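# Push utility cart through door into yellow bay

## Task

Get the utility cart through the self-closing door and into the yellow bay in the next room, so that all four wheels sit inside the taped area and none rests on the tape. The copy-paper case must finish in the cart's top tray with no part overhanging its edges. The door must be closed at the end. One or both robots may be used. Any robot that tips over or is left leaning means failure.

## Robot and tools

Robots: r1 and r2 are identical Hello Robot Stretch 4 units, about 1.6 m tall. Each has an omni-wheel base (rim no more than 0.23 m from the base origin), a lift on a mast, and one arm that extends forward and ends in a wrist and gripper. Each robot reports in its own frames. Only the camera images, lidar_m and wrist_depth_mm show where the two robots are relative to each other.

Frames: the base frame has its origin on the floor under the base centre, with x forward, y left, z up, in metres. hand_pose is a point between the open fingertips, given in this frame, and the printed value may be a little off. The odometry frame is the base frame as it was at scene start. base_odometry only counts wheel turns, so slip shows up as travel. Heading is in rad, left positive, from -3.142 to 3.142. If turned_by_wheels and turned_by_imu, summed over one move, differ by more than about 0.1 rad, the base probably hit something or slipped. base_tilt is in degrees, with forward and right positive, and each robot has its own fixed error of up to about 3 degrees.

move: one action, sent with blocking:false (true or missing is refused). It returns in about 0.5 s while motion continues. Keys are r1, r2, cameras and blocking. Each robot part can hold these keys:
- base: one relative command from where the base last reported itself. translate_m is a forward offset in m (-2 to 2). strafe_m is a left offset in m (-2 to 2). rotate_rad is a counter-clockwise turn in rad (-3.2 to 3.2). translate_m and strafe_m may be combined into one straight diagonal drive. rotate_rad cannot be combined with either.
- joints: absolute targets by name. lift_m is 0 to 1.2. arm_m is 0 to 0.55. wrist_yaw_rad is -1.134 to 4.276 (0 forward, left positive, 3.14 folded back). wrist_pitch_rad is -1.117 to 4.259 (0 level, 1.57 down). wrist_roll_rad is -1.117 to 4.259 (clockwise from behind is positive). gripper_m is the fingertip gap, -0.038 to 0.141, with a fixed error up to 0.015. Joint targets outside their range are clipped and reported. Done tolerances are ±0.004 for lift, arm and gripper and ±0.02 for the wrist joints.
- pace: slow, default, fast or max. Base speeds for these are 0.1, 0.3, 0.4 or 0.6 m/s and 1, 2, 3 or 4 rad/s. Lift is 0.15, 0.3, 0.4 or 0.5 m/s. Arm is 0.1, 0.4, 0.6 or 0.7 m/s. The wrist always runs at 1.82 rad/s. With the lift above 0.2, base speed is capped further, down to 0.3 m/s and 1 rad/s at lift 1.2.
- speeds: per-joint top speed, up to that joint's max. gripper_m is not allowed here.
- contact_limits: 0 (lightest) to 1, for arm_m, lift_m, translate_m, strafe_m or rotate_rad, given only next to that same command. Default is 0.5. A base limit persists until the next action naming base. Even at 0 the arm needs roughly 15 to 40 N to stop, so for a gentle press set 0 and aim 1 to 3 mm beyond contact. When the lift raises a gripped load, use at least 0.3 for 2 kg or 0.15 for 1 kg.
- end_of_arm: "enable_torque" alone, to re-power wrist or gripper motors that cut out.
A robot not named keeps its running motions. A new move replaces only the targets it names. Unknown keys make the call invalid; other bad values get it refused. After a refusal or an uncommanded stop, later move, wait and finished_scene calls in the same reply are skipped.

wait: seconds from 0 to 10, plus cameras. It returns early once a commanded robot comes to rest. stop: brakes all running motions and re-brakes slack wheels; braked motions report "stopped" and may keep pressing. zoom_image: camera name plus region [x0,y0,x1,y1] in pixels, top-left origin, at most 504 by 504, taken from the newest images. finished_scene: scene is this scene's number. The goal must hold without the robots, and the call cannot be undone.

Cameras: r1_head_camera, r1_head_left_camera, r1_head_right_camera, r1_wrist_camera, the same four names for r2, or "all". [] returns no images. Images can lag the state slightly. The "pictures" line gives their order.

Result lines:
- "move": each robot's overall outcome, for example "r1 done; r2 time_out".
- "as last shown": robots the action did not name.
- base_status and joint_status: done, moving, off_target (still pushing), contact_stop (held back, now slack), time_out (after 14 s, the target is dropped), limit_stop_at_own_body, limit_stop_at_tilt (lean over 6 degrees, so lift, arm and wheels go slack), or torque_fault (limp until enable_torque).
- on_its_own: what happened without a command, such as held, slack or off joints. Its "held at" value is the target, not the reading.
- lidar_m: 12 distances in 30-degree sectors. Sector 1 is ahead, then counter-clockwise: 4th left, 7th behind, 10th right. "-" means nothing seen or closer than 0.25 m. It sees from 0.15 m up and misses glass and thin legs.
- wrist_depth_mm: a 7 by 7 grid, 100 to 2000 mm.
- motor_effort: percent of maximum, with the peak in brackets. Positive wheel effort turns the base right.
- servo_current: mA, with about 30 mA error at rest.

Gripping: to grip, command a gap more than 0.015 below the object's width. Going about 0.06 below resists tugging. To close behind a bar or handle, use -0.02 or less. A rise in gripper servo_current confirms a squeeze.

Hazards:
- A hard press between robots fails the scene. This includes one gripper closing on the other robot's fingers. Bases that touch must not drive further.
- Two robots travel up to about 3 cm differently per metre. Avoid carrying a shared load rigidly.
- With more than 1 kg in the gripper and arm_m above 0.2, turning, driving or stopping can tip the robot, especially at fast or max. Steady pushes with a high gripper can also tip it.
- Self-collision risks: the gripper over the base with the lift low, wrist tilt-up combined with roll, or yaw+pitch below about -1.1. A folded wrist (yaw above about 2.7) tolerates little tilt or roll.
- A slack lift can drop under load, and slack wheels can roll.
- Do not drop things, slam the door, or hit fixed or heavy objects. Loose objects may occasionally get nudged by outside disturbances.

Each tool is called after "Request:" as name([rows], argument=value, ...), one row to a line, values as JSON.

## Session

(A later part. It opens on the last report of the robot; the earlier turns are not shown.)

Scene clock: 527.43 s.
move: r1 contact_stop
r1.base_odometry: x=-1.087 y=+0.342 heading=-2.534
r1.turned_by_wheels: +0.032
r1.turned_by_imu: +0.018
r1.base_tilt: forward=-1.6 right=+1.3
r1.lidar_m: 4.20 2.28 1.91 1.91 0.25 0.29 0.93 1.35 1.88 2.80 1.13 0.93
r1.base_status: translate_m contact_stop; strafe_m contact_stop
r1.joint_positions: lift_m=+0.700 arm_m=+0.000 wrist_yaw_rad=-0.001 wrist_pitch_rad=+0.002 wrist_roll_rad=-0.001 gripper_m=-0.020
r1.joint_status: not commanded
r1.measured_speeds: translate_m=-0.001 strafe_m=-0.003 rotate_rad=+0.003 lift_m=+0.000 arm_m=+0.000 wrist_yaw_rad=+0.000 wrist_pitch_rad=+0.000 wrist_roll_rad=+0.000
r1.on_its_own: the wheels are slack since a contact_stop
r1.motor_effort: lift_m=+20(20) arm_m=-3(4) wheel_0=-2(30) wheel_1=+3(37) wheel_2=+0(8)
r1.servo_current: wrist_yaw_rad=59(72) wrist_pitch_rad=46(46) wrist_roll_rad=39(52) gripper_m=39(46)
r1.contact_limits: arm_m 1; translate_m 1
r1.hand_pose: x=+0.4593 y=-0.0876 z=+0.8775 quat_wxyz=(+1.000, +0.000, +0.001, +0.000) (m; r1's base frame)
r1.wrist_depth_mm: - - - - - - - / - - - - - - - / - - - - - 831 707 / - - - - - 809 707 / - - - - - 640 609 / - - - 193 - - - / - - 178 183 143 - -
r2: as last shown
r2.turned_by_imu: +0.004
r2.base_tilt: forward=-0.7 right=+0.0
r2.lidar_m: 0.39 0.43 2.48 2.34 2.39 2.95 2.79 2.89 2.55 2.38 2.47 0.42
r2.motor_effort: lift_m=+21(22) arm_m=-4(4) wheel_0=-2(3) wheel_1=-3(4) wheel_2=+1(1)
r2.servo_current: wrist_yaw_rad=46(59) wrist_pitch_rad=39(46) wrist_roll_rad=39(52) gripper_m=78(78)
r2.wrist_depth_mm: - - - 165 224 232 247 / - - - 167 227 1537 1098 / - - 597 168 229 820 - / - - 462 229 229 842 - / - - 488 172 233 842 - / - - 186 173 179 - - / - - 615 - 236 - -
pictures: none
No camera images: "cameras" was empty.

Request:
move(r1={"base":{"rotate_rad":-3.15},"contact_limits":{"rotate_rad":0.7}}, r2={"base":{"strafe_m":0.0}}, blocking=false, cameras=[])

Request:
wait(seconds=3, cameras=[])

Request:
wait(seconds=1.2, cameras=["r1_head_left_camera","r1_head_right_camera","r2_head_camera"])

Scene clock: 563.97 s.
earlier move: r1 contact_stop
move: r1 moving; r2 done
r1.base_odometry: x=-1.088 y=+0.343 heading=-2.784
r1.turned_by_wheels: -0.250
r1.turned_by_imu: -0.251
r1.base_tilt: forward=-1.6 right=+1.3
r1.lidar_m: 0.95 2.80 2.03 1.91 0.25 0.25 0.43 1.37 1.36 2.81 2.86 0.96
r1.base_status: earlier translate_m contact_stop (by the wheels' count: +0.001 of +0.050); earlier strafe_m contact_stop (by the wheels' count: +0.003 of +0.150); rotate_rad moving
r1.joint_positions: lift_m=+0.700 arm_m=+0.000 wrist_yaw_rad=-0.001 wrist_pitch_rad=+0.002 wrist_roll_rad=-0.001 gripper_m=-0.020
r1.joint_status: not commanded
r1.measured_speeds: translate_m=+0.001 strafe_m=-0.005 rotate_rad=-0.970 lift_m=+0.000 arm_m=+0.000 wrist_yaw_rad=+0.000 wrist_pitch_rad=+0.000 wrist_roll_rad=+0.000
r1.motor_effort: lift_m=+20(20) arm_m=-4(4) wheel_0=+1(7) wheel_1=+22(22) wheel_2=+9(9)
r1.servo_current: wrist_yaw_rad=39(59) wrist_pitch_rad=46(46) wrist_roll_rad=59(65) gripper_m=39(52)
r1.contact_limits: arm_m 1; rotate_rad 0.7
r1.hand_pose: x=+0.4593 y=-0.0876 z=+0.8775 quat_wxyz=(+1.000, +0.000, +0.001, +0.000) (m; r1's base frame)
r1.wrist_depth_mm: - - - - - - - / - - - - - - - / - - - - 866 768 - / - - - - 842 768 - / - - - - - - - / - - - 199 - - - / - - 178 179 143 - -
r2.base_odometry: x=-0.559 y=-1.285 heading=-2.139
r2.turned_by_wheels: +0.000
r2.turned_by_imu: +0.002
r2.base_tilt: forward=-0.7 right=+0.1
r2.lidar_m: 0.39 0.43 2.48 2.33 2.40 2.97 2.80 2.90 2.53 2.39 2.47 0.43
r2.base_status: done
r2.joint_positions: lift_m=+0.688 arm_m=+0.000 wrist_yaw_rad=+0.003 wrist_pitch_rad=+0.005 wrist_roll_rad=+1.569 gripper_m=-0.019
r2.joint_status: not commanded
r2.measured_speeds: all 0
r2.motor_effort: lift_m=+21(22) arm_m=-4(4) wheel_0=+0(1) wheel_1=+0(3) wheel_2=+0(1)
r2.servo_current: wrist_yaw_rad=46(59) wrist_pitch_rad=52(52) wrist_roll_rad=59(59) gripper_m=78(78)
r2.hand_pose: x=+0.4596 y=-0.0865 z=+0.8644 quat_wxyz=(+0.708, +0.706, +0.003, -0.001) (m; r2's base frame)
r2.wrist_depth_mm: - - - 166 224 232 245 / - - - 167 226 1576 1098 / - - 597 168 229 820 - / - - 462 229 231 831 - / - - 492 171 232 854 - / - - 185 173 180 - - / - - 615 - 236 - -
pictures: none
No camera images: "cameras" was empty.

Scene clock: 566.33 s.
earlier move: r1 done
r1.base_odometry: x=-1.088 y=+0.343 heading=+0.600
r1.turned_by_wheels: -2.899
r1.turned_by_imu: -2.893
r1.base_tilt: forward=-1.6 right=+1.2
r1.lidar_m: 3.92 1.34 1.96 2.80 1.10 0.94 4.00 2.43 - - 0.25 0.29
r1.base_status: done
r1.joint_positions: lift_m=+0.700 arm_m=+0.000 wrist_yaw_rad=-0.001 wrist_pitch_rad=+0.002 wrist_roll_rad=-0.001 gripper_m=-0.020
r1.joint_status: not commanded
r1.measured_speeds: all 0
r1.motor_effort: lift_m=+20(20) arm_m=+4(4) wheel_0=+4(16) wheel_1=-2(35) wheel_2=+2(24)
r1.servo_current: wrist_yaw_rad=46(65) wrist_pitch_rad=46(52) wrist_roll_rad=39(72) gripper_m=46(52)
r1.contact_limits: arm_m 1; rotate_rad 0.7
r1.hand_pose: x=+0.4592 y=-0.0876 z=+0.8775 quat_wxyz=(+1.000, +0.000, +0.001, +0.000) (m; r1's base frame)
r1.wrist_depth_mm: - - - - - 315 222 / - - - - - 317 225 / - - - - - 319 226 / - - - - - 320 227 / - - - - - 322 226 / - - - 199 473 320 225 / 1863 - 178 183 153 273 225
r2.base_odometry: x=-0.559 y=-1.285 heading=-2.139
r2.turned_by_wheels: +0.000
r2.turned_by_imu: +0.000
r2.base_tilt: forward=-0.6 right=+0.1
r2.lidar_m: 0.40 0.40 2.49 2.34 2.39 2.95 2.82 2.89 2.53 2.39 2.48 0.42
r2.base_status: done
r2.joint_positions: lift_m=+0.688 arm_m=+0.000 wrist_yaw_rad=+0.003 wrist_pitch_rad=+0.005 wrist_roll_rad=+1.569 gripper_m=-0.019
r2.joint_status: not commanded
r2.measured_speeds: all 0
r2.motor_effort: lift_m=+21(22) arm_m=-4(4) wheel_0=+0(1) wheel_1=+0(3) wheel_2=+0(1)
r2.servo_current: wrist_yaw_rad=39(65) wrist_pitch_rad=46(52) wrist_roll_rad=39(72) gripper_m=78(85)
r2.hand_pose: x=+0.4596 y=-0.0865 z=+0.8644 quat_wxyz=(+0.708, +0.706, +0.003, -0.001) (m; r2's base frame)
r2.wrist_depth_mm: - - - 166 224 231 248 / - - - 167 227 1618 1098 / - - 597 169 228 809 - / - - 462 229 229 842 - / - - 484 172 232 842 - / - - 186 173 180 - - / - - 615 - 236 - -
wait: 2.37 of 3 s (r1 has come to rest)
pictures: none
No camera images: "cameras" was empty.

Scene clock: 567.53 s.
r1.base_odometry: x=-1.088 y=+0.343 heading=+0.600
r1.turned_by_wheels: +0.000
r1.turned_by_imu: +0.000
r1.base_tilt: forward=-1.6 right=+1.3
r1.lidar_m: 3.91 1.35 1.98 2.79 1.08 0.91 4.01 2.45 - - 0.25 0.31
r1.base_status: done
r1.joint_positions: lift_m=+0.700 arm_m=+0.000 wrist_yaw_rad=-0.001 wrist_pitch_rad=+0.002 wrist_roll_rad=-0.001 gripper_m=-0.020
r1.joint_status: not commanded
r1.measured_speeds: all 0
r1.motor_effort: lift_m=+20(20) arm_m=+4(4) wheel_0=+4(16) wheel_1=-2(35) wheel_2=+2(24)
r1.servo_current: wrist_yaw_rad=39(65) wrist_pitch_rad=46(52) wrist_roll_rad=46(72) gripper_m=39(52)
r1.contact_limits: arm_m 1; rotate_rad 0.7
r1.hand_pose: x=+0.4592 y=-0.0876 z=+0.8775 quat_wxyz=(+1.000, +0.000, +0.001, +0.000) (m; r1's base frame)
r1.wrist_depth_mm: - - - - - 314 221 / - - - - - 315 224 / - - - - - 319 225 / - - - - - 320 226 / - - - - - 322 225 / - - - 199 477 320 226 / 1921 - 178 183 153 273 225
r2.base_odometry: x=-0.559 y=-1.285 heading=-2.139
r2.turned_by_wheels: +0.000
r2.turned_by_imu: +0.000
r2.base_tilt: forward=-0.6 right=+0.1
r2.lidar_m: 0.39 0.43 2.47 2.35 2.39 2.95 2.81 2.89 2.54 2.39 2.48 0.42
r2.base_status: done
r2.joint_positions: lift_m=+0.688 arm_m=+0.000 wrist_yaw_rad=+0.003 wrist_pitch_rad=+0.005 wrist_roll_rad=+1.569 gripper_m=-0.019
r2.joint_status: not commanded
r2.measured_speeds: all 0
r2.motor_effort: lift_m=+21(22) arm_m=-4(4) wheel_0=+0(1) wheel_1=+0(3) wheel_2=+0(1)
r2.servo_current: wrist_yaw_rad=46(65) wrist_pitch_rad=46(52) wrist_roll_rad=46(72) gripper_m=78(85)
r2.hand_pose: x=+0.4596 y=-0.0865 z=+0.8644 quat_wxyz=(+0.708, +0.706, +0.003, -0.001) (m; r2's base frame)
r2.wrist_depth_mm: - - - 166 224 232 245 / - - - 167 226 1618 1118 / - - 597 168 228 820 - / - - 462 229 230 842 - / - - 488 171 232 842 - / - - 186 172 179 - - / - - 615 - 236 - -
wait: 1.20 s; at rest by 0.27 s
pictures: r1_head_left_camera, r1_head_right_camera, r2_head_camera
Images, in order (width x height): r1_head_left_camera 420x672, r1_head_right_camera 420x672, r2_head_camera 420x560.

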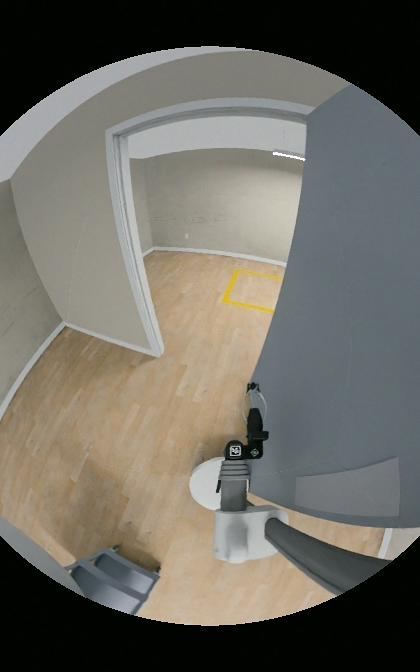

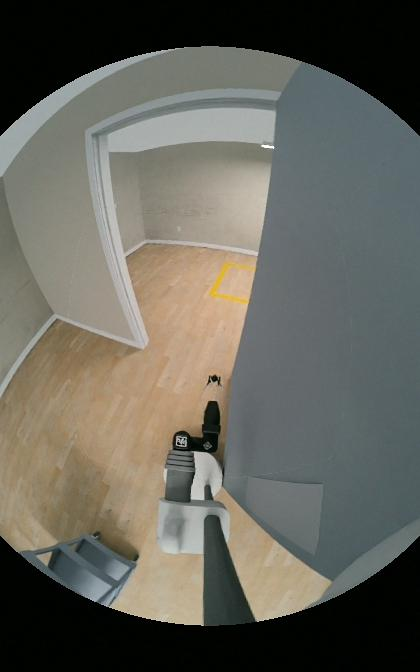

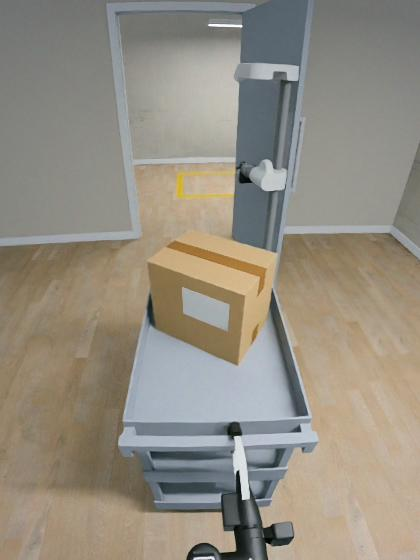

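Request:
move(r1={"base":{"translate_m":-0.45},"joints":{"arm_m":0.25},"contact_limits":{"translate_m":0.6}}, blocking=false, cameras=[])

Request:
wait(seconds=2.2, cameras=["r1_head_left_camera","r1_head_right_camera","r2_head_camera"])

Scene clock: 579.17 s.
move: r1 moving
r1.base_odometry: x=-1.114 y=+0.325 heading=+0.600
r1.turned_by_wheels: +0.000
r1.turned_by_imu: -0.001
r1.base_tilt: forward=-1.6 right=+1.3
r1.lidar_m: 3.95 1.37 2.05 2.78 1.03 0.92 3.97 2.29 2.19 - 0.25 0.29
r1.base_status: translate_m moving
r1.joint_positions: lift_m=+0.700 arm_m=+0.051 wrist_yaw_rad=-0.001 wrist_pitch_rad=+0.002 wrist_roll_rad=-0.001 gripper_m=-0.020
r1.joint_status: arm_m moving
r1.measured_speeds: translate_m=-0.121 strafe_m=+0.002 rotate_rad=-0.001 lift_m=+0.000 arm_m=+0.195 wrist_yaw_rad=+0.000 wrist_pitch_rad=+0.000 wrist_roll_rad=+0.000
r1.motor_effort: lift_m=+20(20) arm_m=+5(8) wheel_0=-3(6) wheel_1=-7(11) wheel_2=+10(10)
r1.servo_current: wrist_yaw_rad=39(59) wrist_pitch_rad=33(46) wrist_roll_rad=33(59) gripper_m=46(46)
r1.contact_limits: translate_m 0.6
r1.hand_pose: x=+0.5098 y=-0.0876 z=+0.8775 quat_wxyz=(+1.000, +0.000, +0.001, +0.000) (m; r1's base frame)
r1.wrist_depth_mm: - - - - - 319 224 / - - - - - 320 226 / - - - - - 324 227 / - - - - - 324 228 / - - - - - 322 229 / - - - 199 480 324 227 / - - 178 183 153 276 227
r2: as last shown
r2.turned_by_imu: +0.002
r2.base_tilt: forward=-0.7 right=+0.0
r2.lidar_m: 0.41 0.42 2.45 2.33 2.39 2.94 2.81 2.89 2.53 2.40 2.49 0.43
r2.motor_effort: lift_m=+21(22) arm_m=-4(4) wheel_0=+1(1) wheel_1=+0(0) wheel_2=+0(0)
r2.servo_current: wrist_yaw_rad=52(59) wrist_pitch_rad=52(52) wrist_roll_rad=46(59) gripper_m=78(78)
r2.wrist_depth_mm: - - - 166 224 232 245 / - - - 167 227 1576 1098 / - - 591 168 229 809 - / - - 469 229 230 831 - / - - 488 172 231 842 - / - - 186 173 180 - - / - - 621 - 236 - -
pictures: none
No camera images: "cameras" was empty.

Scene clock: 581.37 s.
earlier move: r1 moving
r1.base_odometry: x=-1.460 y=+0.088 heading=+0.601
r1.turned_by_wheels: +0.001
r1.turned_by_imu: +0.041
r1.base_tilt: forward=-1.6 right=+1.3
r1.lidar_m: 0.41 1.72 2.88 2.91 0.59 0.57 3.57 2.09 1.83 1.84 1.60 0.37
r1.base_status: translate_m moving
r1.joint_positions: lift_m=+0.700 arm_m=+0.250 wrist_yaw_rad=+0.004 wrist_pitch_rad=+0.002 wrist_roll_rad=-0.001 gripper_m=-0.020
r1.joint_status: all done
r1.measured_speeds: translate_m=-0.004 strafe_m=+0.000 rotate_rad=+0.000 lift_m=+0.000 arm_m=+0.000 wrist_yaw_rad=+0.000 wrist_pitch_rad=+0.000 wrist_roll_rad=+0.000
r1.motor_effort: lift_m=+20(20) arm_m=-6(8) wheel_0=+2(17) wheel_1=-3(11) wheel_2=+8(24)
r1.servo_current: wrist_yaw_rad=39(72) wrist_pitch_rad=39(52) wrist_roll_rad=59(65) gripper_m=39(52)
r1.contact_limits: translate_m 0.6
r1.hand_pose: x=+0.7098 y=-0.0864 z=+0.8775 quat_wxyz=(+1.000, +0.000, +0.001, +0.002) (m; r1's base frame)
r1.wrist_depth_mm: - - - - - 182 - / - - - - - 187 - / - - - - - 191 - / - - - - - 194 - / - - - - - 197 - / - - - 193 - 198 - / - 1205 179 183 144 169 -
r2.base_odometry: x=-0.559 y=-1.285 heading=-2.139
r2.turned_by_wheels: +0.000
r2.turned_by_imu: +0.000
r2.base_tilt: forward=-0.7 right=+0.1
r2.lidar_m: 0.39 0.43 2.47 2.32 2.39 2.95 2.82 2.89 2.53 2.41 2.47 0.43
r2.base_status: not commanded
r2.joint_positions: lift_m=+0.688 arm_m=+0.000 wrist_yaw_rad=+0.003 wrist_pitch_rad=+0.005 wrist_roll_rad=+1.569 gripper_m=-0.019
r2.joint_status: not commanded
r2.measured_speeds: all 0
r2.motor_effort: lift_m=+21(22) arm_m=-3(4) wheel_0=+0(1) wheel_1=+0(1) wheel_2=+0(0)
r2.servo_current: wrist_yaw_rad=46(59) wrist_pitch_rad=46(52) wrist_roll_rad=52(59) gripper_m=72(85)
r2.hand_pose: x=+0.4596 y=-0.0865 z=+0.8644 quat_wxyz=(+0.708, +0.706, +0.003, -0.001) (m; r2's base frame)
r2.wrist_depth_mm: - - - 166 225 232 246 / - - - 167 227 1336 - / - - 591 168 229 809 - / - - 462 229 231 820 - / - - 488 171 232 842 - / - - 185 173 180 - - / - - 621 - 236 - -
wait: 2.20 s; no rest
pictures: r1_head_left_camera, r1_head_right_camera, r2_head_camera
Images, in order (width x height): r1_head_left_camera 420x672, r1_head_right_camera 420x672, r2_head_camera 420x560.

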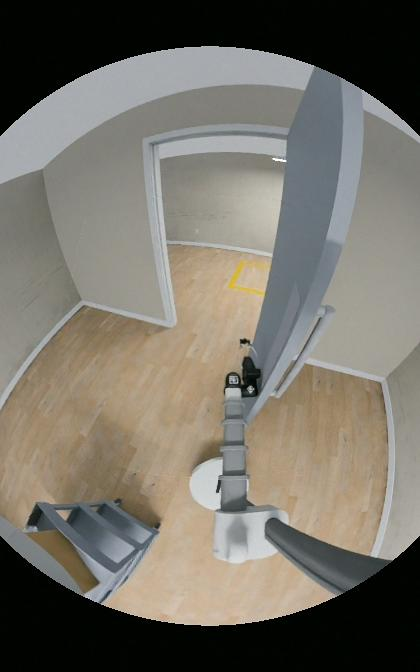

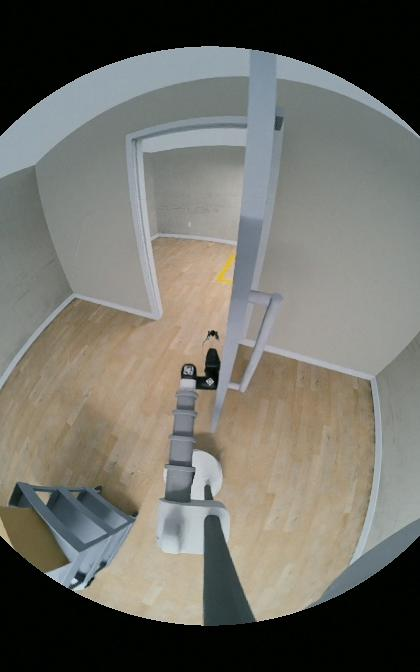

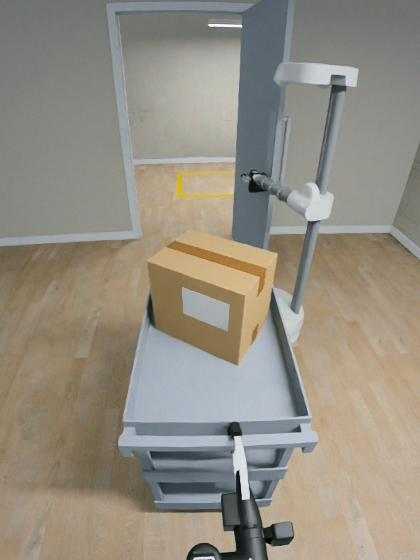

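Request:
move(r1={"base":{"strafe_m":-0.12},"contact_limits":{"strafe_m":0.6}}, blocking=false, cameras=[])

Request:
wait(seconds=1.5, cameras=["r2_head_camera","r1_head_camera","r1_head_right_camera"])

Scene clock: 601.97 s.
earlier move: r1 done
move: r1 moving
r1.base_odometry: x=-1.439 y=+0.059 heading=+0.602
r1.turned_by_wheels: +0.002
r1.turned_by_imu: +0.002
r1.base_tilt: forward=-1.6 right=+1.2
r1.lidar_m: 0.39 1.75 2.93 2.94 0.61 0.60 3.53 2.06 1.80 1.80 1.58 0.36
r1.base_status: strafe_m moving
r1.joint_positions: lift_m=+0.700 arm_m=+0.250 wrist_yaw_rad=+0.002 wrist_pitch_rad=+0.002 wrist_roll_rad=-0.001 gripper_m=-0.020
r1.joint_status: not commanded
r1.measured_speeds: translate_m=+0.001 strafe_m=-0.140 rotate_rad=-0.002 lift_m=+0.000 arm_m=+0.000 wrist_yaw_rad=-0.004 wrist_pitch_rad=+0.000 wrist_roll_rad=+0.000
r1.motor_effort: lift_m=+20(20) arm_m=-4(6) wheel_0=+21(22) wheel_1=-7(9) wheel_2=+6(7)
r1.servo_current: wrist_yaw_rad=46(72) wrist_pitch_rad=39(46) wrist_roll_rad=39(59) gripper_m=46(46)
r1.contact_limits: strafe_m 0.6
r1.hand_pose: x=+0.7095 y=-0.0870 z=+0.8775 quat_wxyz=(+1.000, +0.000, +0.001, +0.001) (m; r1's base frame)
r1.wrist_depth_mm: 1182 - - - 544 147 - / - - - - 564 153 - / - - - - - 137 - / 1205 - - - - 159 - / 1182 - - - - 140 - / 1205 - - 192 239 141 - / - 1921 178 183 154 124 -
r2: as last shown
r2.lidar_m: 0.39 0.41 2.48 2.31 2.39 2.96 2.80 2.90 2.53 2.40 2.45 0.42
r2.motor_effort: lift_m=+21(22) arm_m=-4(4) wheel_0=+0(1) wheel_1=+0(0) wheel_2=+0(0)
r2.servo_current: wrist_yaw_rad=59(59) wrist_pitch_rad=39(52) wrist_roll_rad=52(59) gripper_m=72(85)
r2.wrist_depth_mm: - - - 165 224 232 246 / - - - 167 227 1336 - / - - 597 169 229 820 - / - - 466 229 230 831 - / - - 488 172 231 831 - / - - 186 173 179 - - / - - 621 - 236 - -
pictures: none
No camera images: "cameras" was empty.

Scene clock: 603.07 s.
earlier move: r1 done
r1.base_odometry: x=-1.392 y=-0.010 heading=+0.603
r1.turned_by_wheels: +0.000
r1.turned_by_imu: +0.001
r1.base_tilt: forward=-1.6 right=+1.2
r1.lidar_m: 0.39 1.80 2.93 3.03 0.64 0.79 3.35 1.94 1.72 1.71 1.53 0.35
r1.base_status: done
r1.joint_positions: lift_m=+0.700 arm_m=+0.250 wrist_yaw_rad=+0.001 wrist_pitch_rad=+0.002 wrist_roll_rad=-0.001 gripper_m=-0.020
r1.joint_status: not commanded
r1.measured_speeds: all 0
r1.motor_effort: lift_m=+20(20) arm_m=-4(6) wheel_0=+16(23) wheel_1=+1(9) wheel_2=+8(8)
r1.servo_current: wrist_yaw_rad=72(72) wrist_pitch_rad=46(52) wrist_roll_rad=52(59) gripper_m=46(52)
r1.contact_limits: strafe_m 0.6
r1.hand_pose: x=+0.7095 y=-0.0871 z=+0.8775 quat_wxyz=(+1.000, +0.000, +0.001, +0.001) (m; r1's base frame)
r1.wrist_depth_mm: 1229 - - - 224 - - / 1255 - - - 309 - - / 1205 - - - 245 103 - / 1182 - - - 250 - - / 1229 - - - 254 - - / 1229 - - 191 169 - - / 1205 - 177 183 161 - -
r2.base_odometry: x=-0.559 y=-1.285 heading=-2.139
r2.turned_by_wheels: +0.000
r2.turned_by_imu: +0.000
r2.base_tilt: forward=-0.7 right=+0.1
r2.lidar_m: 0.40 0.41 2.48 2.34 2.39 2.98 2.80 2.90 2.54 2.38 2.47 0.43
r2.base_status: not commanded
r2.joint_positions: lift_m=+0.688 arm_m=+0.000 wrist_yaw_rad=+0.003 wrist_pitch_rad=+0.005 wrist_roll_rad=+1.569 gripper_m=-0.019
r2.joint_status: not commanded
r2.measured_speeds: all 0
r2.motor_effort: lift_m=+21(22) arm_m=-4(4) wheel_0=+0(1) wheel_1=+0(0) wheel_2=+0(0)
r2.servo_current: wrist_yaw_rad=39(59) wrist_pitch_rad=39(52) wrist_roll_rad=52(59) gripper_m=78(85)
r2.hand_pose: x=+0.4596 y=-0.0865 z=+0.8644 quat_wxyz=(+0.708, +0.706, +0.003, -0.001) (m; r2's base frame)
r2.wrist_depth_mm: - 1336 - 165 224 232 247 / - - - 167 227 1308 1098 / - - 597 168 228 809 - / - - 462 229 230 820 - / - - 488 172 232 842 - / - - 186 173 179 - - / - - 615 - 236 - -
wait: 1.10 of 1.5 s (r1 has come to rest)
pictures: r1_head_camera, r1_head_right_camera, r2_head_camera
Images, in order (width x height): r1_head_camera 420x560, r1_head_right_camera 420x672, r2_head_camera 420x560.

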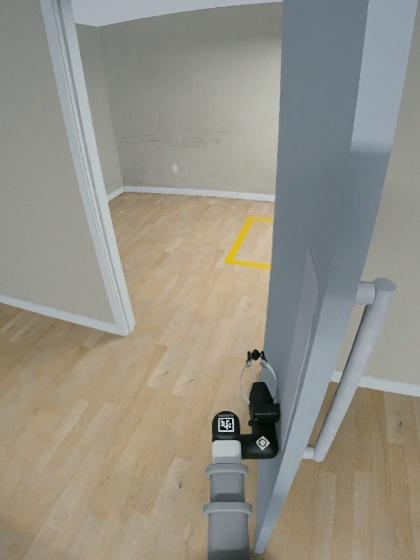

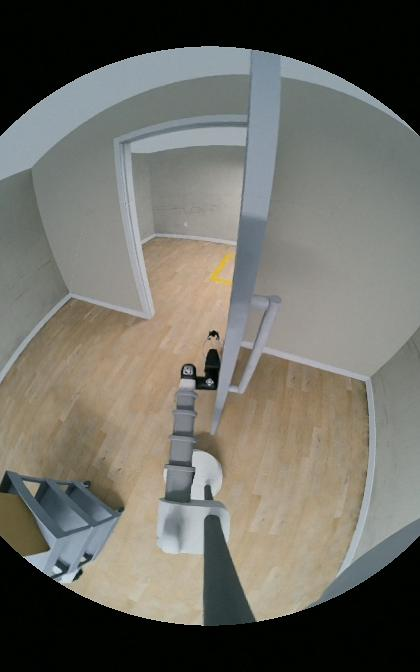

